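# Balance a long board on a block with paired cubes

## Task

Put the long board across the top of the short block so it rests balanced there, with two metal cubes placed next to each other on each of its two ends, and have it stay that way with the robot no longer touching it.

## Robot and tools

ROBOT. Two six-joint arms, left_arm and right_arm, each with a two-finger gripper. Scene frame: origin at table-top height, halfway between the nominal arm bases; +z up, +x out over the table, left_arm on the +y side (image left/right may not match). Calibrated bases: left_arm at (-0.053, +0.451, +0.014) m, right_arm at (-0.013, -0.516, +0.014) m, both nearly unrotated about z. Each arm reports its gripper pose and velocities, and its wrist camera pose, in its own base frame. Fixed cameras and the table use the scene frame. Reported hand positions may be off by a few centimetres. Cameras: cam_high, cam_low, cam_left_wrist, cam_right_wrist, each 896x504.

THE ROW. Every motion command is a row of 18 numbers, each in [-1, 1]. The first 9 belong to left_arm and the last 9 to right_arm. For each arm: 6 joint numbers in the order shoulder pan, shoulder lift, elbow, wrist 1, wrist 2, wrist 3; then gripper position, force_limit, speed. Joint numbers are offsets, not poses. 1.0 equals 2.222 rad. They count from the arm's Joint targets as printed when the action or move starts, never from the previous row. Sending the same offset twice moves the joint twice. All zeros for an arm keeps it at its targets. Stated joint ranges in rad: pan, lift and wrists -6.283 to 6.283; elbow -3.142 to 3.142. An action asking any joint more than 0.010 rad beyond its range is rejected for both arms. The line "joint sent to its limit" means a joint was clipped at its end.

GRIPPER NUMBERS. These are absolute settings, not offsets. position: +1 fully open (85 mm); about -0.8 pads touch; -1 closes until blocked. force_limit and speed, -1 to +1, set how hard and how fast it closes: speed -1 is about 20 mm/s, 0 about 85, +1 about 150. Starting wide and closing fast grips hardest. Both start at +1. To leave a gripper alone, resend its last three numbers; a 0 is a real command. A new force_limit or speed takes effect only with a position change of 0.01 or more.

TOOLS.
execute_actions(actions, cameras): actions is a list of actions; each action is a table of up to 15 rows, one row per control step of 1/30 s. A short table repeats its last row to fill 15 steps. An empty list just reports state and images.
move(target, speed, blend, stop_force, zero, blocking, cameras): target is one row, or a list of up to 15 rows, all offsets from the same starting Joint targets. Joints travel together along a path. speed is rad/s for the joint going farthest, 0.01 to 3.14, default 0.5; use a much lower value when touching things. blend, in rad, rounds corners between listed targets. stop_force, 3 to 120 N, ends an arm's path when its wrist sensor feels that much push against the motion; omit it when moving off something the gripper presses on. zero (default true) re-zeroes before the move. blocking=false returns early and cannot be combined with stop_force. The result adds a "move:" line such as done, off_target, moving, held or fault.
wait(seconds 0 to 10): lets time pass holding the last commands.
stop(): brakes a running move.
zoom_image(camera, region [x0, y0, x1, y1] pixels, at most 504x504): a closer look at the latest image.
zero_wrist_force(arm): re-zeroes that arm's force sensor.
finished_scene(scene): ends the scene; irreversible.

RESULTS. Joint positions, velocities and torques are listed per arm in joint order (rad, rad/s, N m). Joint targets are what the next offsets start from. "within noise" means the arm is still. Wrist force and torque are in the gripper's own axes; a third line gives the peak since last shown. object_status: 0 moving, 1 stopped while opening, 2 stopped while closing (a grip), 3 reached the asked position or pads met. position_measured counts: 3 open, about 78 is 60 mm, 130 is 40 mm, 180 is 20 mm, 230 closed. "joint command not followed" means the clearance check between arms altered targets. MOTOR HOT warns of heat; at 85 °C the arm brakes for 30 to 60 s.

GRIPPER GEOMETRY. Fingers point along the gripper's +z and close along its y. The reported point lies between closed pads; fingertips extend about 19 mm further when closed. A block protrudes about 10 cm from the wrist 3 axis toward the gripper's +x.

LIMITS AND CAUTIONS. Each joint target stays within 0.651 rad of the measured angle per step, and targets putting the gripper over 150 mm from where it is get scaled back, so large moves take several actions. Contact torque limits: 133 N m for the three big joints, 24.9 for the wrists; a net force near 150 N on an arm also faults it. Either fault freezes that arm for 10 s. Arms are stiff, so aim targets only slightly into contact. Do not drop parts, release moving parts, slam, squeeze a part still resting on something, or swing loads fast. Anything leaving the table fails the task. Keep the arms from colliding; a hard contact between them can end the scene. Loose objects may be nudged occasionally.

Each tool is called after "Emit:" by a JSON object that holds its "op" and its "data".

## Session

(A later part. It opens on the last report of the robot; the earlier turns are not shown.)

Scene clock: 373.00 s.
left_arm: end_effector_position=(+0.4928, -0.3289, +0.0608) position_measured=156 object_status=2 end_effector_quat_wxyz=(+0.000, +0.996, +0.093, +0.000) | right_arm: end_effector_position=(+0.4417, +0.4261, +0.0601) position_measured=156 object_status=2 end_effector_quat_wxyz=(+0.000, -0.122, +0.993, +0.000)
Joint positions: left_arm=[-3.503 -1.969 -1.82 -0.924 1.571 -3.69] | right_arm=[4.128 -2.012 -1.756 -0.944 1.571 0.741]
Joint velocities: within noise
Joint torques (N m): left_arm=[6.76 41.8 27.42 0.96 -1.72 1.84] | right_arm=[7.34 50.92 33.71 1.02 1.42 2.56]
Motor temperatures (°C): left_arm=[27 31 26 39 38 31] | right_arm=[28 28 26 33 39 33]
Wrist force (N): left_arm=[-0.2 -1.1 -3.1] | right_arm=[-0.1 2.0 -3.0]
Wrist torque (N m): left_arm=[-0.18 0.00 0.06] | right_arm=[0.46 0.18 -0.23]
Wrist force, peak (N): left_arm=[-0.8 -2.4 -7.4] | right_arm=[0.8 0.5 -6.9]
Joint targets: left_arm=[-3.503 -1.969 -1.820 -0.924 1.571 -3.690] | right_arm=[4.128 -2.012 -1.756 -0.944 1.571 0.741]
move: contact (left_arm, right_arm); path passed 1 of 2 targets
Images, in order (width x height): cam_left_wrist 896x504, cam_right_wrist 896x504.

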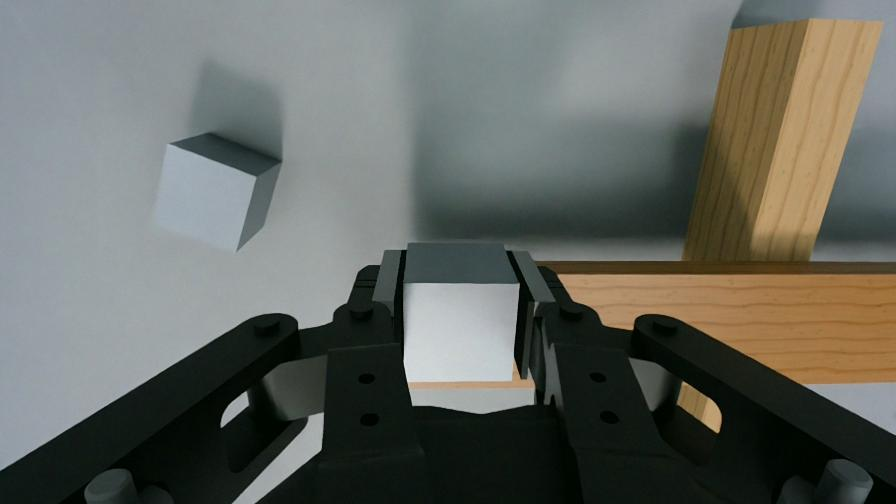

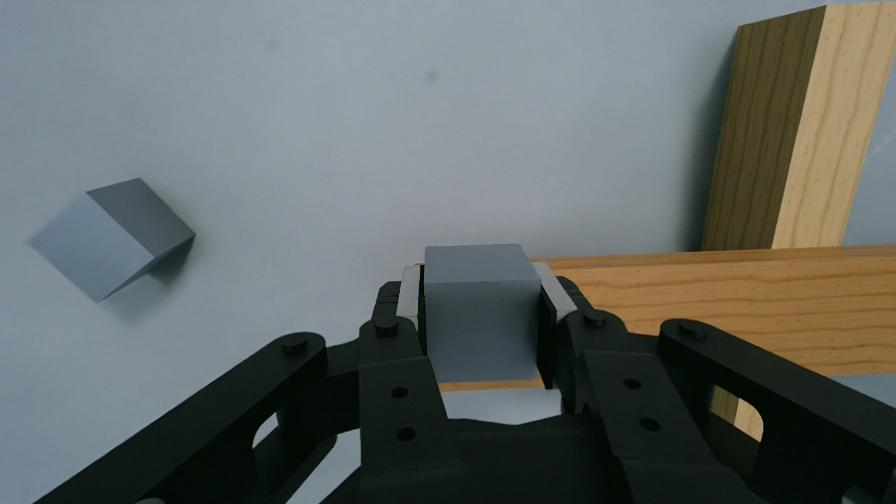

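Emit:
{"op": "move", "data": {"target": [[0, 0, 0, 0, 0, 0, 0.2, -0.8, -0.7, 0, 0, 0, 0, 0, 0, 0.2, -0.8, -0.7], [0, 0.0120, 0.0087, -0.0204, 0, 0, 0.2, -0.8, -0.7, 0, 0.0120, 0.0090, -0.0212, 0, 0, 0.2, -0.8, -0.7], [0, 0.0398, 0.0361, -0.0757, 0, 0, 0.2, -0.8, -0.7, 0, 0.0386, 0.0361, -0.0749, 0, 0, 0.2, -0.8, -0.7], [0.0686, 0.0581, -0.0285, -0.0293, 0, 0.2450, 0.2, -0.8, -0.7, -0.0816, 0.0835, -0.0656, -0.0181, 0, -0.3530, 0.2, -0.8, -0.7]], "speed": [0.05, 0.06, 0.2, 0.45], "blend": [0, 0.01, 0.03, 0]}}

Scene clock: 409.83 s.
left_arm: end_effector_position=(+0.5010, -0.2426, +0.0999) position_measured=104 object_status=3 end_effector_quat_wxyz=(+0.000, +0.995, -0.102, +0.000) | right_arm: end_effector_position=(+0.4661, +0.2924, +0.0997) position_measured=104 object_status=3 end_effector_quat_wxyz=(+0.000, -0.411, +0.912, +0.000)
Joint positions: left_arm=[-3.351 -1.84 -1.883 -0.989 1.571 -3.146] | right_arm=[3.947 -1.826 -1.902 -0.984 1.571 -0.043]
Joint velocities: within noise
Joint torques (N m): left_arm=[-8.58 27.13 30.39 0.82 -1.7 0.81] | right_arm=[8.55 24.34 36.44 1 1.32 -1.79]
Motor temperatures (°C): left_arm=[27 32 26 39 38 31] | right_arm=[28 28 26 33 39 33]
Wrist force (N): left_arm=[0.6 -0.8 0.4] | right_arm=[-0.1 1.7 -0.2]
Wrist torque (N m): left_arm=[-0.09 -0.03 0.04] | right_arm=[0.43 0.10 -0.19]
Wrist force, peak (N): left_arm=[-0.4 -1.2 -3.4] | right_arm=[-0.1 1.9 -3.2]
Joint targets: left_arm=[-3.351 -1.840 -1.883 -0.989 1.571 -3.146] | right_arm=[3.947 -1.826 -1.902 -0.984 1.571 -0.043]
move: done

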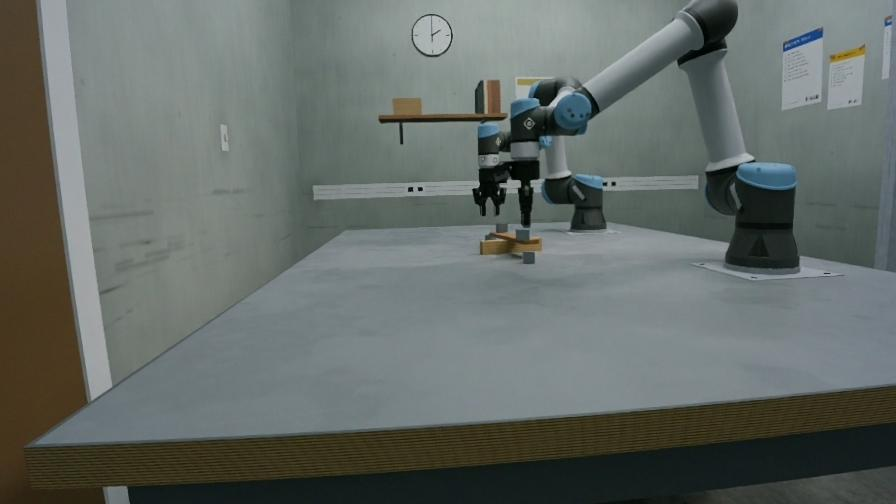

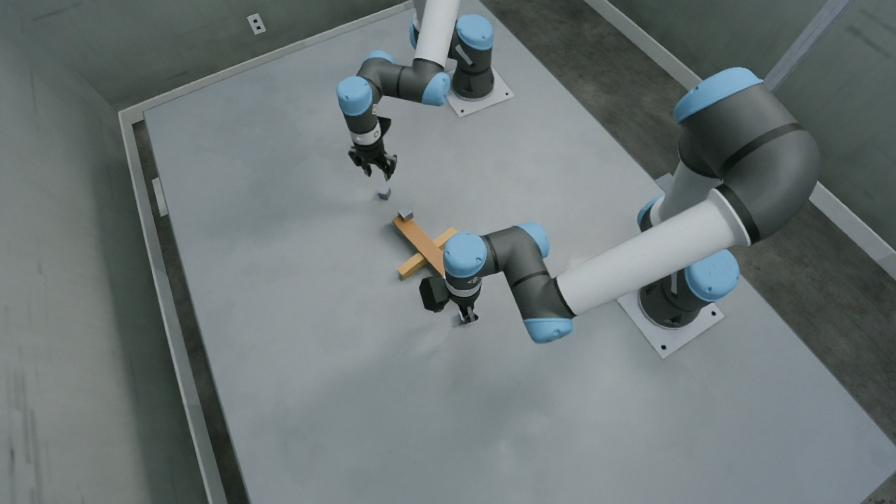

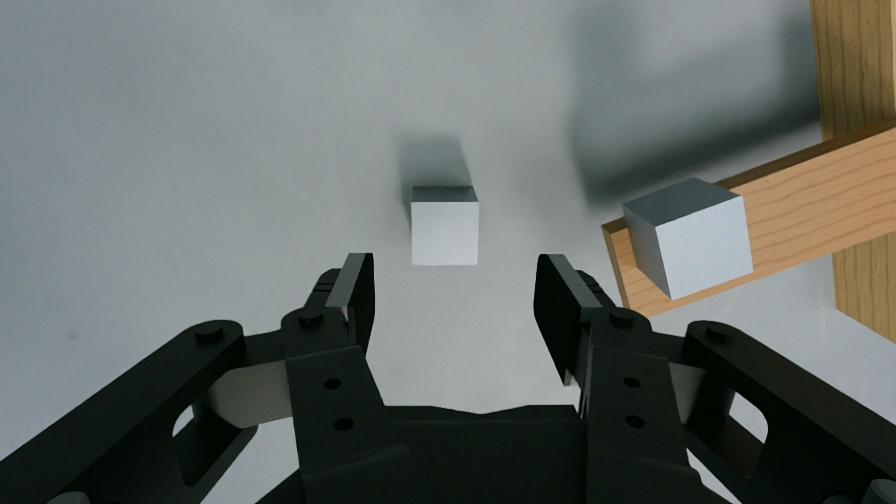

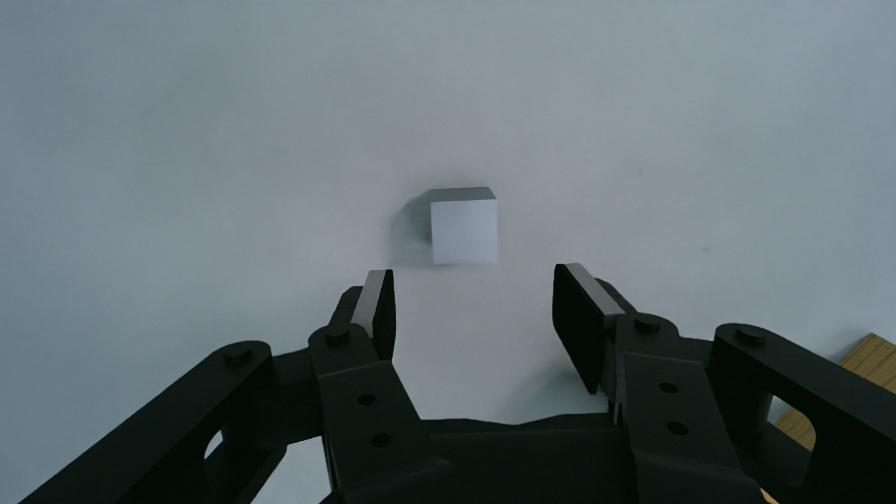

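Emit:
{"op": "move", "data": {"target": [[-0.0008, -0.0307, -0.0291, 0.0597, 0, -0.0008, 0.2, -0.8, -0.7, 0.0015, -0.0353, -0.0231, 0.0582, 0, 0.0015, 0.2, -0.8, -0.7], [-0.0008, -0.0632, -0.0438, 0.1068, 0, -0.0008, 0.2, -0.8, -0.7, 0.0015, -0.0684, -0.0381, 0.1063, 0, 0.0015, 0.2, -0.8, -0.7], [-0.0008, -0.0632, -0.0438, 0.1068, 0, -0.0008, -1, -0.8, -1, 0.0015, -0.0684, -0.0381, 0.1063, 0, 0.0015, -1, -0.8, -1]], "speed": [0.2, 0.12, 0.1], "blend": [0.02, 0, 0], "cameras": ["cam_left_wrist", "cam_right_wrist"]}}

Scene clock: 440.70 s.
left_arm: end_effector_position=(+0.4969, -0.2428, +0.0089) position_measured=156 object_status=0 end_effector_quat_wxyz=(+0.000, +0.995, -0.102, +0.000) | right_arm: end_effector_position=(+0.4657, +0.2947, +0.0082) position_measured=156 object_status=0 end_effector_quat_wxyz=(+0.000, -0.411, +0.911, +0.000)
Joint positions: left_arm=[-3.353 -1.98 -1.981 -0.751 1.571 -3.148] | right_arm=[3.95 -1.978 -1.986 -0.748 1.571 -0.04]
Joint velocities: within noise
Joint torques (N m): left_arm=[-0.28 39.65 24.37 4.21 -1.63 0.2] | right_arm=[-4.69 43.81 30.41 3.93 1.35 -1.56]
Motor temperatures (°C): left_arm=[27 32 26 39 38 31] | right_arm=[28 28 26 33 39 33]
Wrist force (N): left_arm=[-1.0 -1.1 -2.8] | right_arm=[1.8 1.9 -4.8]
Wrist torque (N m): left_arm=[-0.07 0.00 0.06] | right_arm=[0.45 0.13 -0.21]
Wrist force, peak (N): left_arm=[-0.4 -0.7 -3.4] | right_arm=[1.7 1.8 -5.2]
Joint targets: left_arm=[-3.353 -1.980 -1.981 -0.751 1.571 -3.148] | right_arm=[3.950 -1.978 -1.986 -0.748 1.571 -0.040]
move: done
Images, in order (width x height): cam_left_wrist 896x504, cam_right_wrist 896x504.

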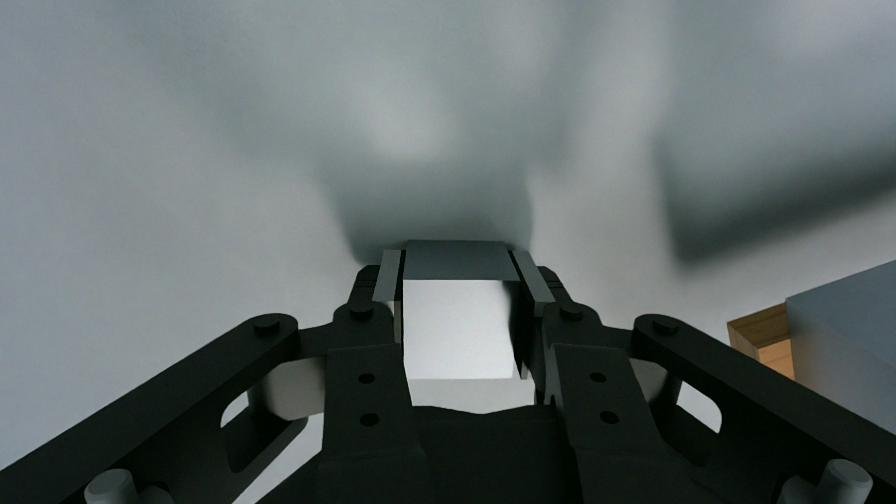

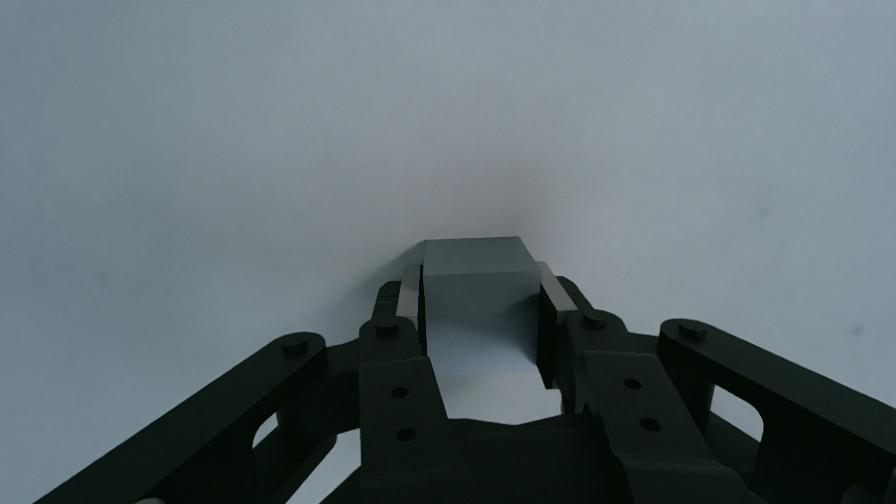

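Emit:
{"op": "move", "data": {"target": [[0, 0.0396, 0.0193, -0.0591, 0, 0, -1, -0.8, -1, 0, 0.0405, 0.0190, -0.0597, 0, 0, -1, -0.8, -1], [0, 0.0782, 0.0509, -0.1292, 0, 0, -1, -0.8, -1, 0, 0.0792, 0.0506, -0.1300, 0, 0, -1, -0.8, -1], [-0.0814, 0.0505, 0.0608, -0.1115, 0, -0.2573, -1, -0.8, -1, 0.0637, -0.0200, 0.1649, -0.1451, 0, 0.3351, -1, -0.8, -1]], "speed": [0.15, 0.3, 0.45], "blend": [0.03, 0.03, 0], "cameras": ["cam_left_wrist", "cam_right_wrist"]}}

Scene clock: 468.83 s.
left_arm: end_effector_position=(+0.4610, -0.3348, +0.0997) position_measured=156 object_status=2 end_effector_quat_wxyz=(+0.000, +0.996, +0.093, +0.000) | right_arm: end_effector_position=(+0.4744, +0.4342, +0.0994) position_measured=156 object_status=2 end_effector_quat_wxyz=(+0.000, -0.122, +0.992, +0.000)
Joint positions: left_arm=[-3.534 -1.868 -1.846 -0.999 1.571 -3.719] | right_arm=[4.092 -2.023 -1.62 -1.071 1.571 0.705]
Joint velocities: within noise
Joint torques (N m): left_arm=[9.64 42.3 18.71 0.99 -1.66 -1.25] | right_arm=[-6.69 53.69 13.42 4.65 1.19 1.8]
Motor temperatures (°C): left_arm=[27 32 26 39 38 31] | right_arm=[28 28 26 33 39 33]
Wrist force (N): left_arm=[0.7 -1.0 0.8] | right_arm=[-0.3 2.0 0.5]
Wrist torque (N m): left_arm=[-0.17 -0.03 0.04] | right_arm=[0.46 0.17 -0.22]
Wrist force, peak (N): left_arm=[-1.2 -1.0 -4.1] | right_arm=[1.9 1.7 -5.0]
Joint targets: left_arm=[-3.534 -1.868 -1.846 -0.999 1.571 -3.719] | right_arm=[4.092 -2.023 -1.620 -1.071 1.571 0.705]
move: done
Images, in order (width x height): cam_left_wrist 896x504, cam_right_wrist 896x504.

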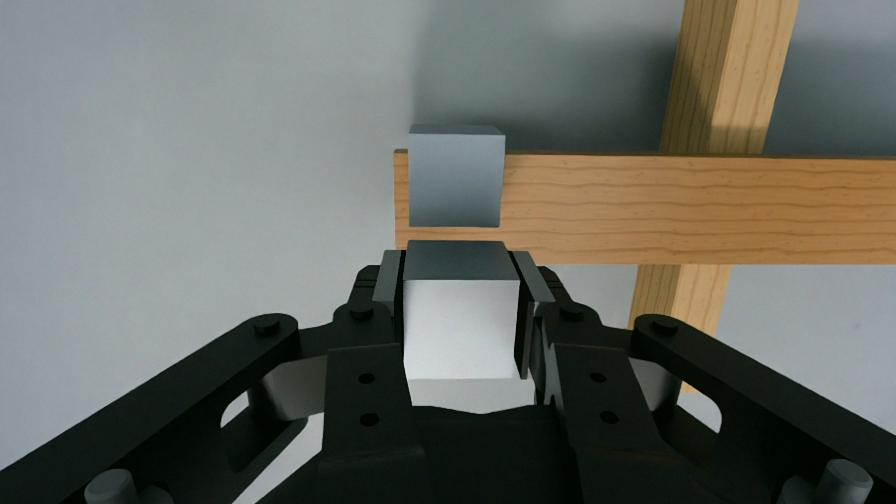

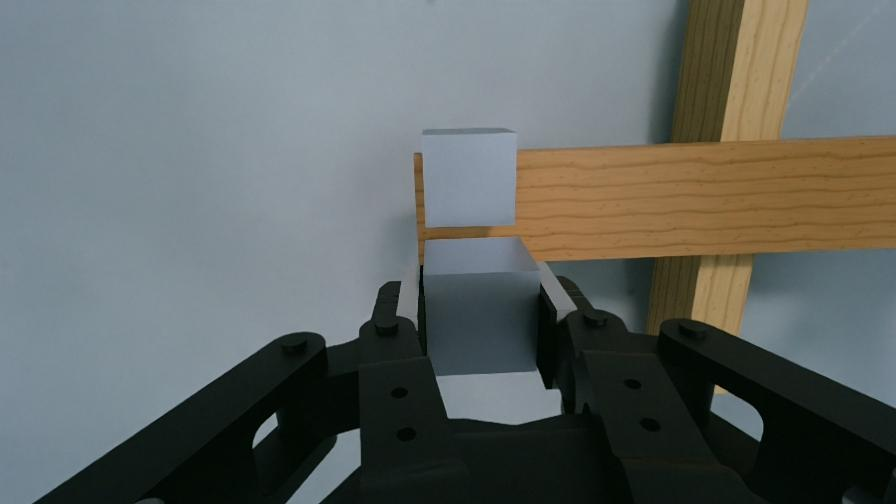

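Emit:
{"op": "move", "data": {"target": [0.0005, -0.0215, -0.0156, 0.0374, 0, 0.0001, -1, -0.8, -1, 0, -0.0181, -0.0160, 0.0348, 0, 0, -1, -0.8, -1], "speed": 0.05, "stop_force": 5, "cameras": ["cam_left_wrist", "cam_right_wrist"]}}

Scene clock: 493.90 s.
left_arm: end_effector_position=(+0.4621, -0.3345, +0.0669) position_measured=156 object_status=2 end_effector_quat_wxyz=(+0.000, +0.996, +0.093, +0.000) | right_arm: end_effector_position=(+0.4746, +0.4345, +0.0663) position_measured=156 object_status=2 end_effector_quat_wxyz=(+0.000, -0.122, +0.993, +0.000)
Joint positions: left_arm=[-3.532 -1.916 -1.88 -0.916 1.571 -3.719] | right_arm=[4.092 -2.063 -1.655 -0.993 1.571 0.705]
Joint velocities: within noise
Joint torques (N m): left_arm=[6.77 42.48 28.64 1.21 -1.55 2.21] | right_arm=[-6.16 55.34 35.69 1.33 1.24 2.54]
Motor temperatures (°C): left_arm=[27 32 26 39 38 31] | right_arm=[28 28 26 33 39 33]
Wrist force (N): left_arm=[0.8 -0.6 0.9] | right_arm=[-0.4 1.9 0.7]
Wrist torque (N m): left_arm=[-0.11 -0.04 0.04] | right_arm=[0.44 0.16 -0.22]
Wrist force, peak (N): left_arm=[0.8 -1.1 1.0] | right_arm=[-0.3 2.1 0.8]
Joint targets: left_arm=[-3.532 -1.916 -1.880 -0.916 1.571 -3.719] | right_arm=[4.092 -2.063 -1.655 -0.993 1.571 0.705]
move: done
Images, in order (width x height): cam_left_wrist 896x504, cam_right_wrist 896x504.

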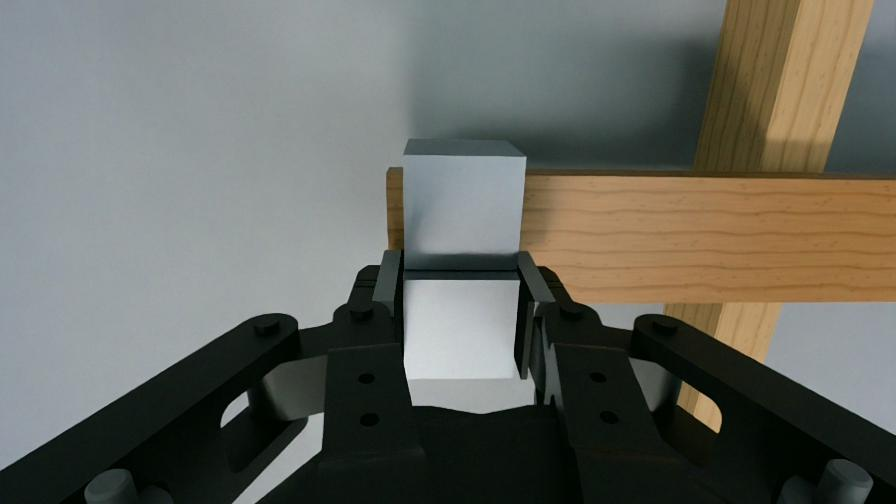

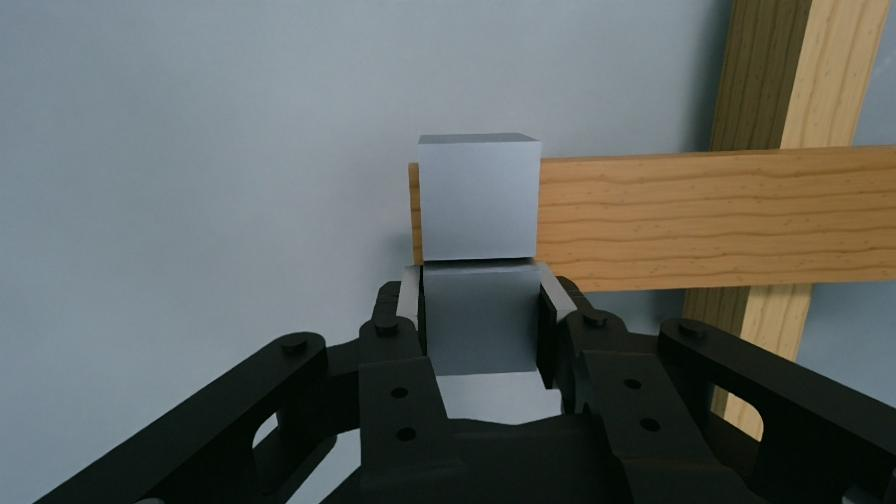

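Emit:
{"op": "move", "data": {"target": [[-0.0011, 0.0010, -0.0016, 0.0005, 0, -0.0006, -1, -0.8, -1, 0, 0, 0, 0, 0, 0, -1, -0.8, -1], [-0.0011, -0.0041, -0.0050, 0.0089, 0, -0.0006, -1, -0.8, -1, 0, -0.0045, -0.0034, 0.0073, 0, 0, -1, -0.8, -1]], "speed": [0.01, 0.01], "stop_force": 3, "cameras": ["cam_left_wrist", "cam_right_wrist", "cam_high"]}}

Scene clock: 536.37 s.
left_arm: end_effector_position=(+0.4600, -0.3352, +0.0610) position_measured=156 object_status=2 end_effector_quat_wxyz=(+0.000, +0.996, +0.093, +0.000) | right_arm: end_effector_position=(+0.4744, +0.4342, +0.0602) position_measured=156 object_status=2 end_effector_quat_wxyz=(+0.000, -0.122, +0.993, +0.000)
Joint positions: left_arm=[-3.535 -1.922 -1.89 -0.901 1.571 -3.72] | right_arm=[4.092 -2.071 -1.661 -0.981 1.571 0.705]
Joint velocities: within noise
Joint torques (N m): left_arm=[7.05 38.97 27.39 0.98 -1.55 1.08] | right_arm=[-5.25 53.4 34.78 1.1 1.21 2.35]
Motor temperatures (°C): left_arm=[27 32 26 39 38 31] | right_arm=[28 28 26 33 39 33]
Wrist force (N): left_arm=[0.2 -0.7 -2.4] | right_arm=[0.0 1.6 -3.2]
Wrist torque (N m): left_arm=[-0.16 -0.03 0.04] | right_arm=[0.42 0.19 -0.23]
Wrist force, peak (N): left_arm=[-0.9 -2.2 -7.0] | right_arm=[0.6 0.2 -7.7]
Joint targets: left_arm=[-3.535 -1.922 -1.890 -0.901 1.571 -3.720] | right_arm=[4.092 -2.071 -1.661 -0.981 1.571 0.705]
move: contact (left_arm, right_arm); path passed 1 of 2 targets
Images, in order (width x height): cam_high 896x504, cam_left_wrist 896x504, cam_right_wrist 896x504.

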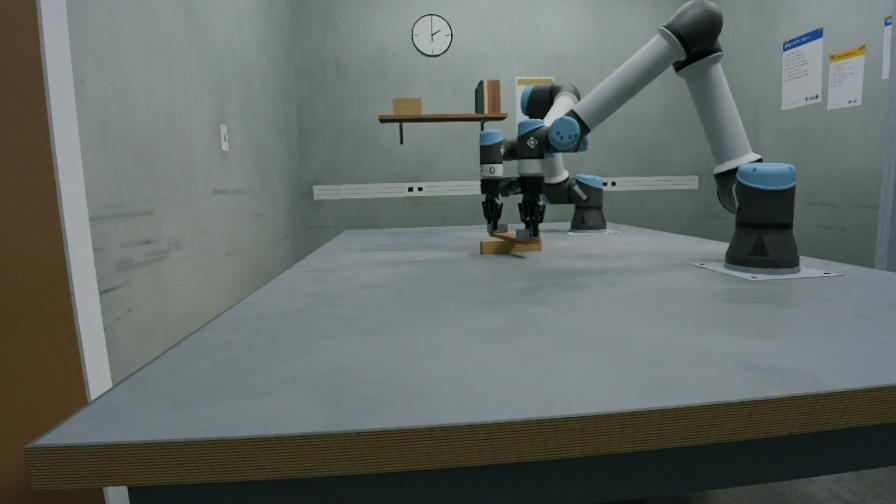

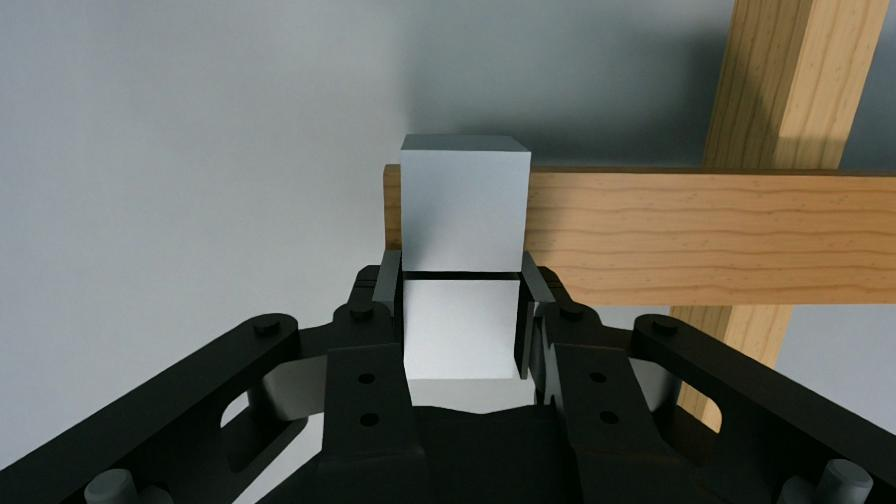

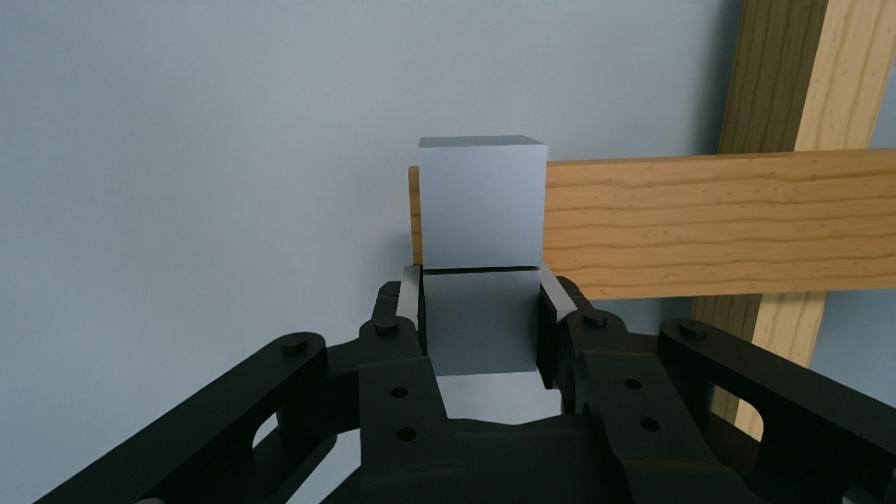

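Emit:
{"op": "move", "data": {"target": [[0, 0, 0, 0, 0, 0, 0.2, -0.8, -0.7, 0, 0, 0, 0, 0, 0, 0.2, -0.8, -0.7], [0, 0.0125, 0.0089, -0.0211, 0, 0, 0.2, -0.8, -0.7, 0, 0.0114, 0.0085, -0.0196, 0, 0, 0.2, -0.8, -0.7], [0, 0.0467, 0.0431, -0.0895, 0, 0, 0.2, -0.8, -0.7, 0, 0.0405, 0.0416, -0.0818, 0, 0, 0.2, -0.8, -0.7]], "speed": [0.05, 0.06, 0.2], "blend": [0, 0.01, 0]}}

Emit:
{"op": "zoom_image", "data": {"camera": "cam_high", "region": [450, 205, 570, 275]}}

Scene clock: 548.33 s.
left_arm: end_effector_position=(+0.4603, -0.3353, +0.1399) position_measured=104 object_status=3 end_effector_quat_wxyz=(+0.000, +0.996, +0.093, +0.000) | right_arm: end_effector_position=(+0.4745, +0.4343, +0.1399) position_measured=104 object_status=3 end_effector_quat_wxyz=(+0.000, -0.122, +0.993, +0.000)
Joint positions: left_arm=[-3.535 -1.818 -1.794 -1.099 1.571 -3.72] | right_arm=[4.092 -1.981 -1.569 -1.162 1.571 0.705]
Joint velocities: within noise
Joint torques (N m): left_arm=[2.9 31.1 10.19 3.33 -1.48 -1.87] | right_arm=[-5.41 35.17 13.43 3.91 1.2 2.32]
Motor temperatures (°C): left_arm=[27 32 26 39 38 31] | right_arm=[28 28 26 33 39 33]
Wrist force (N): left_arm=[0.3 -1.0 -0.2] | right_arm=[-0.1 1.9 -0.3]
Wrist torque (N m): left_arm=[-0.15 0.00 0.08] | right_arm=[0.43 0.13 -0.22]
Wrist force, peak (N): left_arm=[0.0 -0.7 -2.7] | right_arm=[0.0 1.7 -3.3]
Joint targets: left_arm=[-3.535 -1.818 -1.794 -1.099 1.571 -3.720] | right_arm=[4.092 -1.981 -1.569 -1.163 1.571 0.705]
move: done

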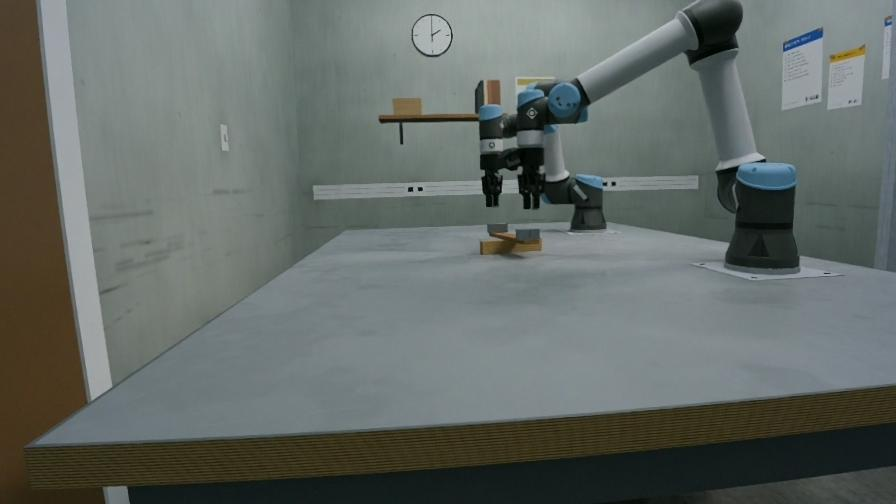

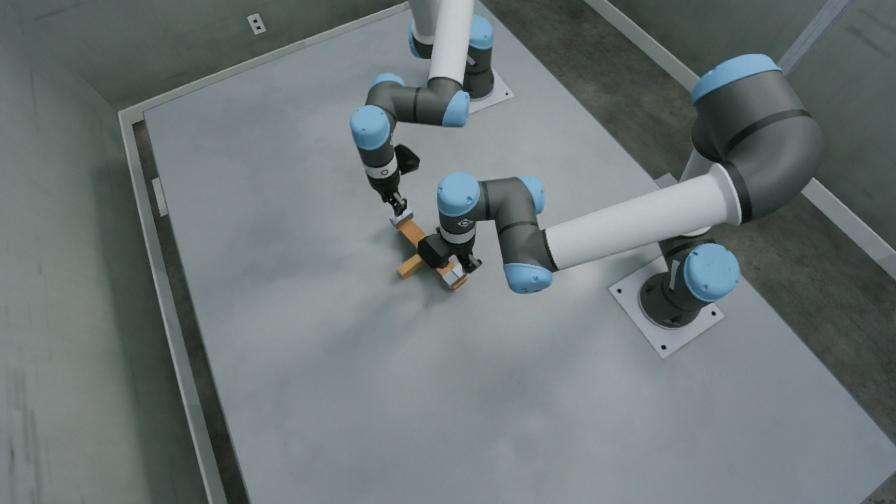

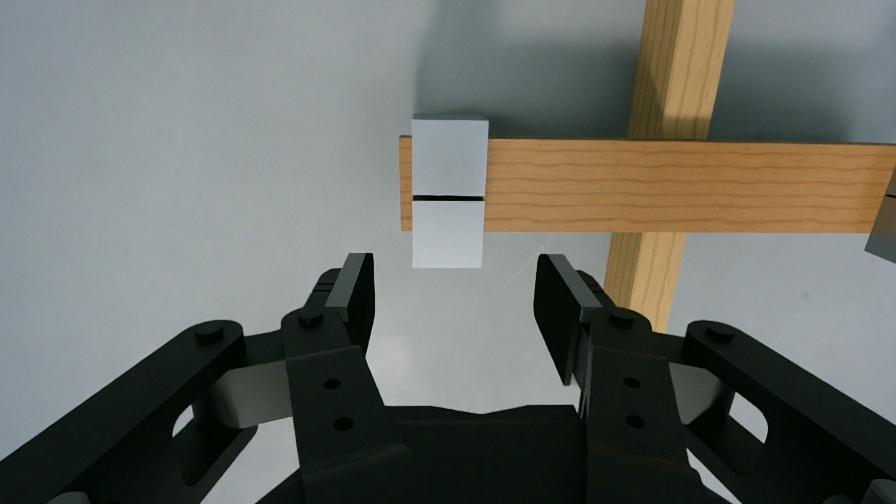

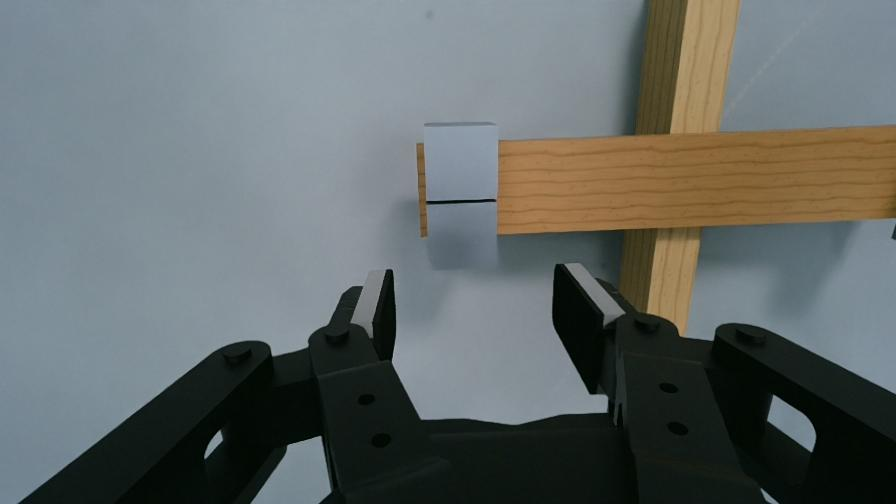

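Scaled by 4.200 from the camera's 896x504 image, which has a finer 1280x720 frame.

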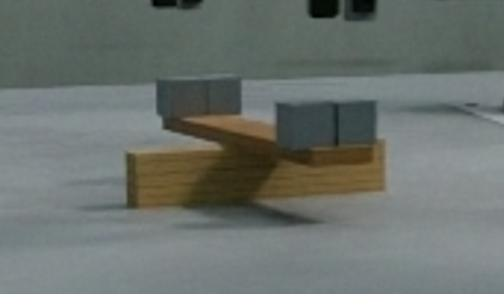

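Emit:
{"op": "finished_scene", "data": {"scene": 2}}

The scene is finished: the task was done.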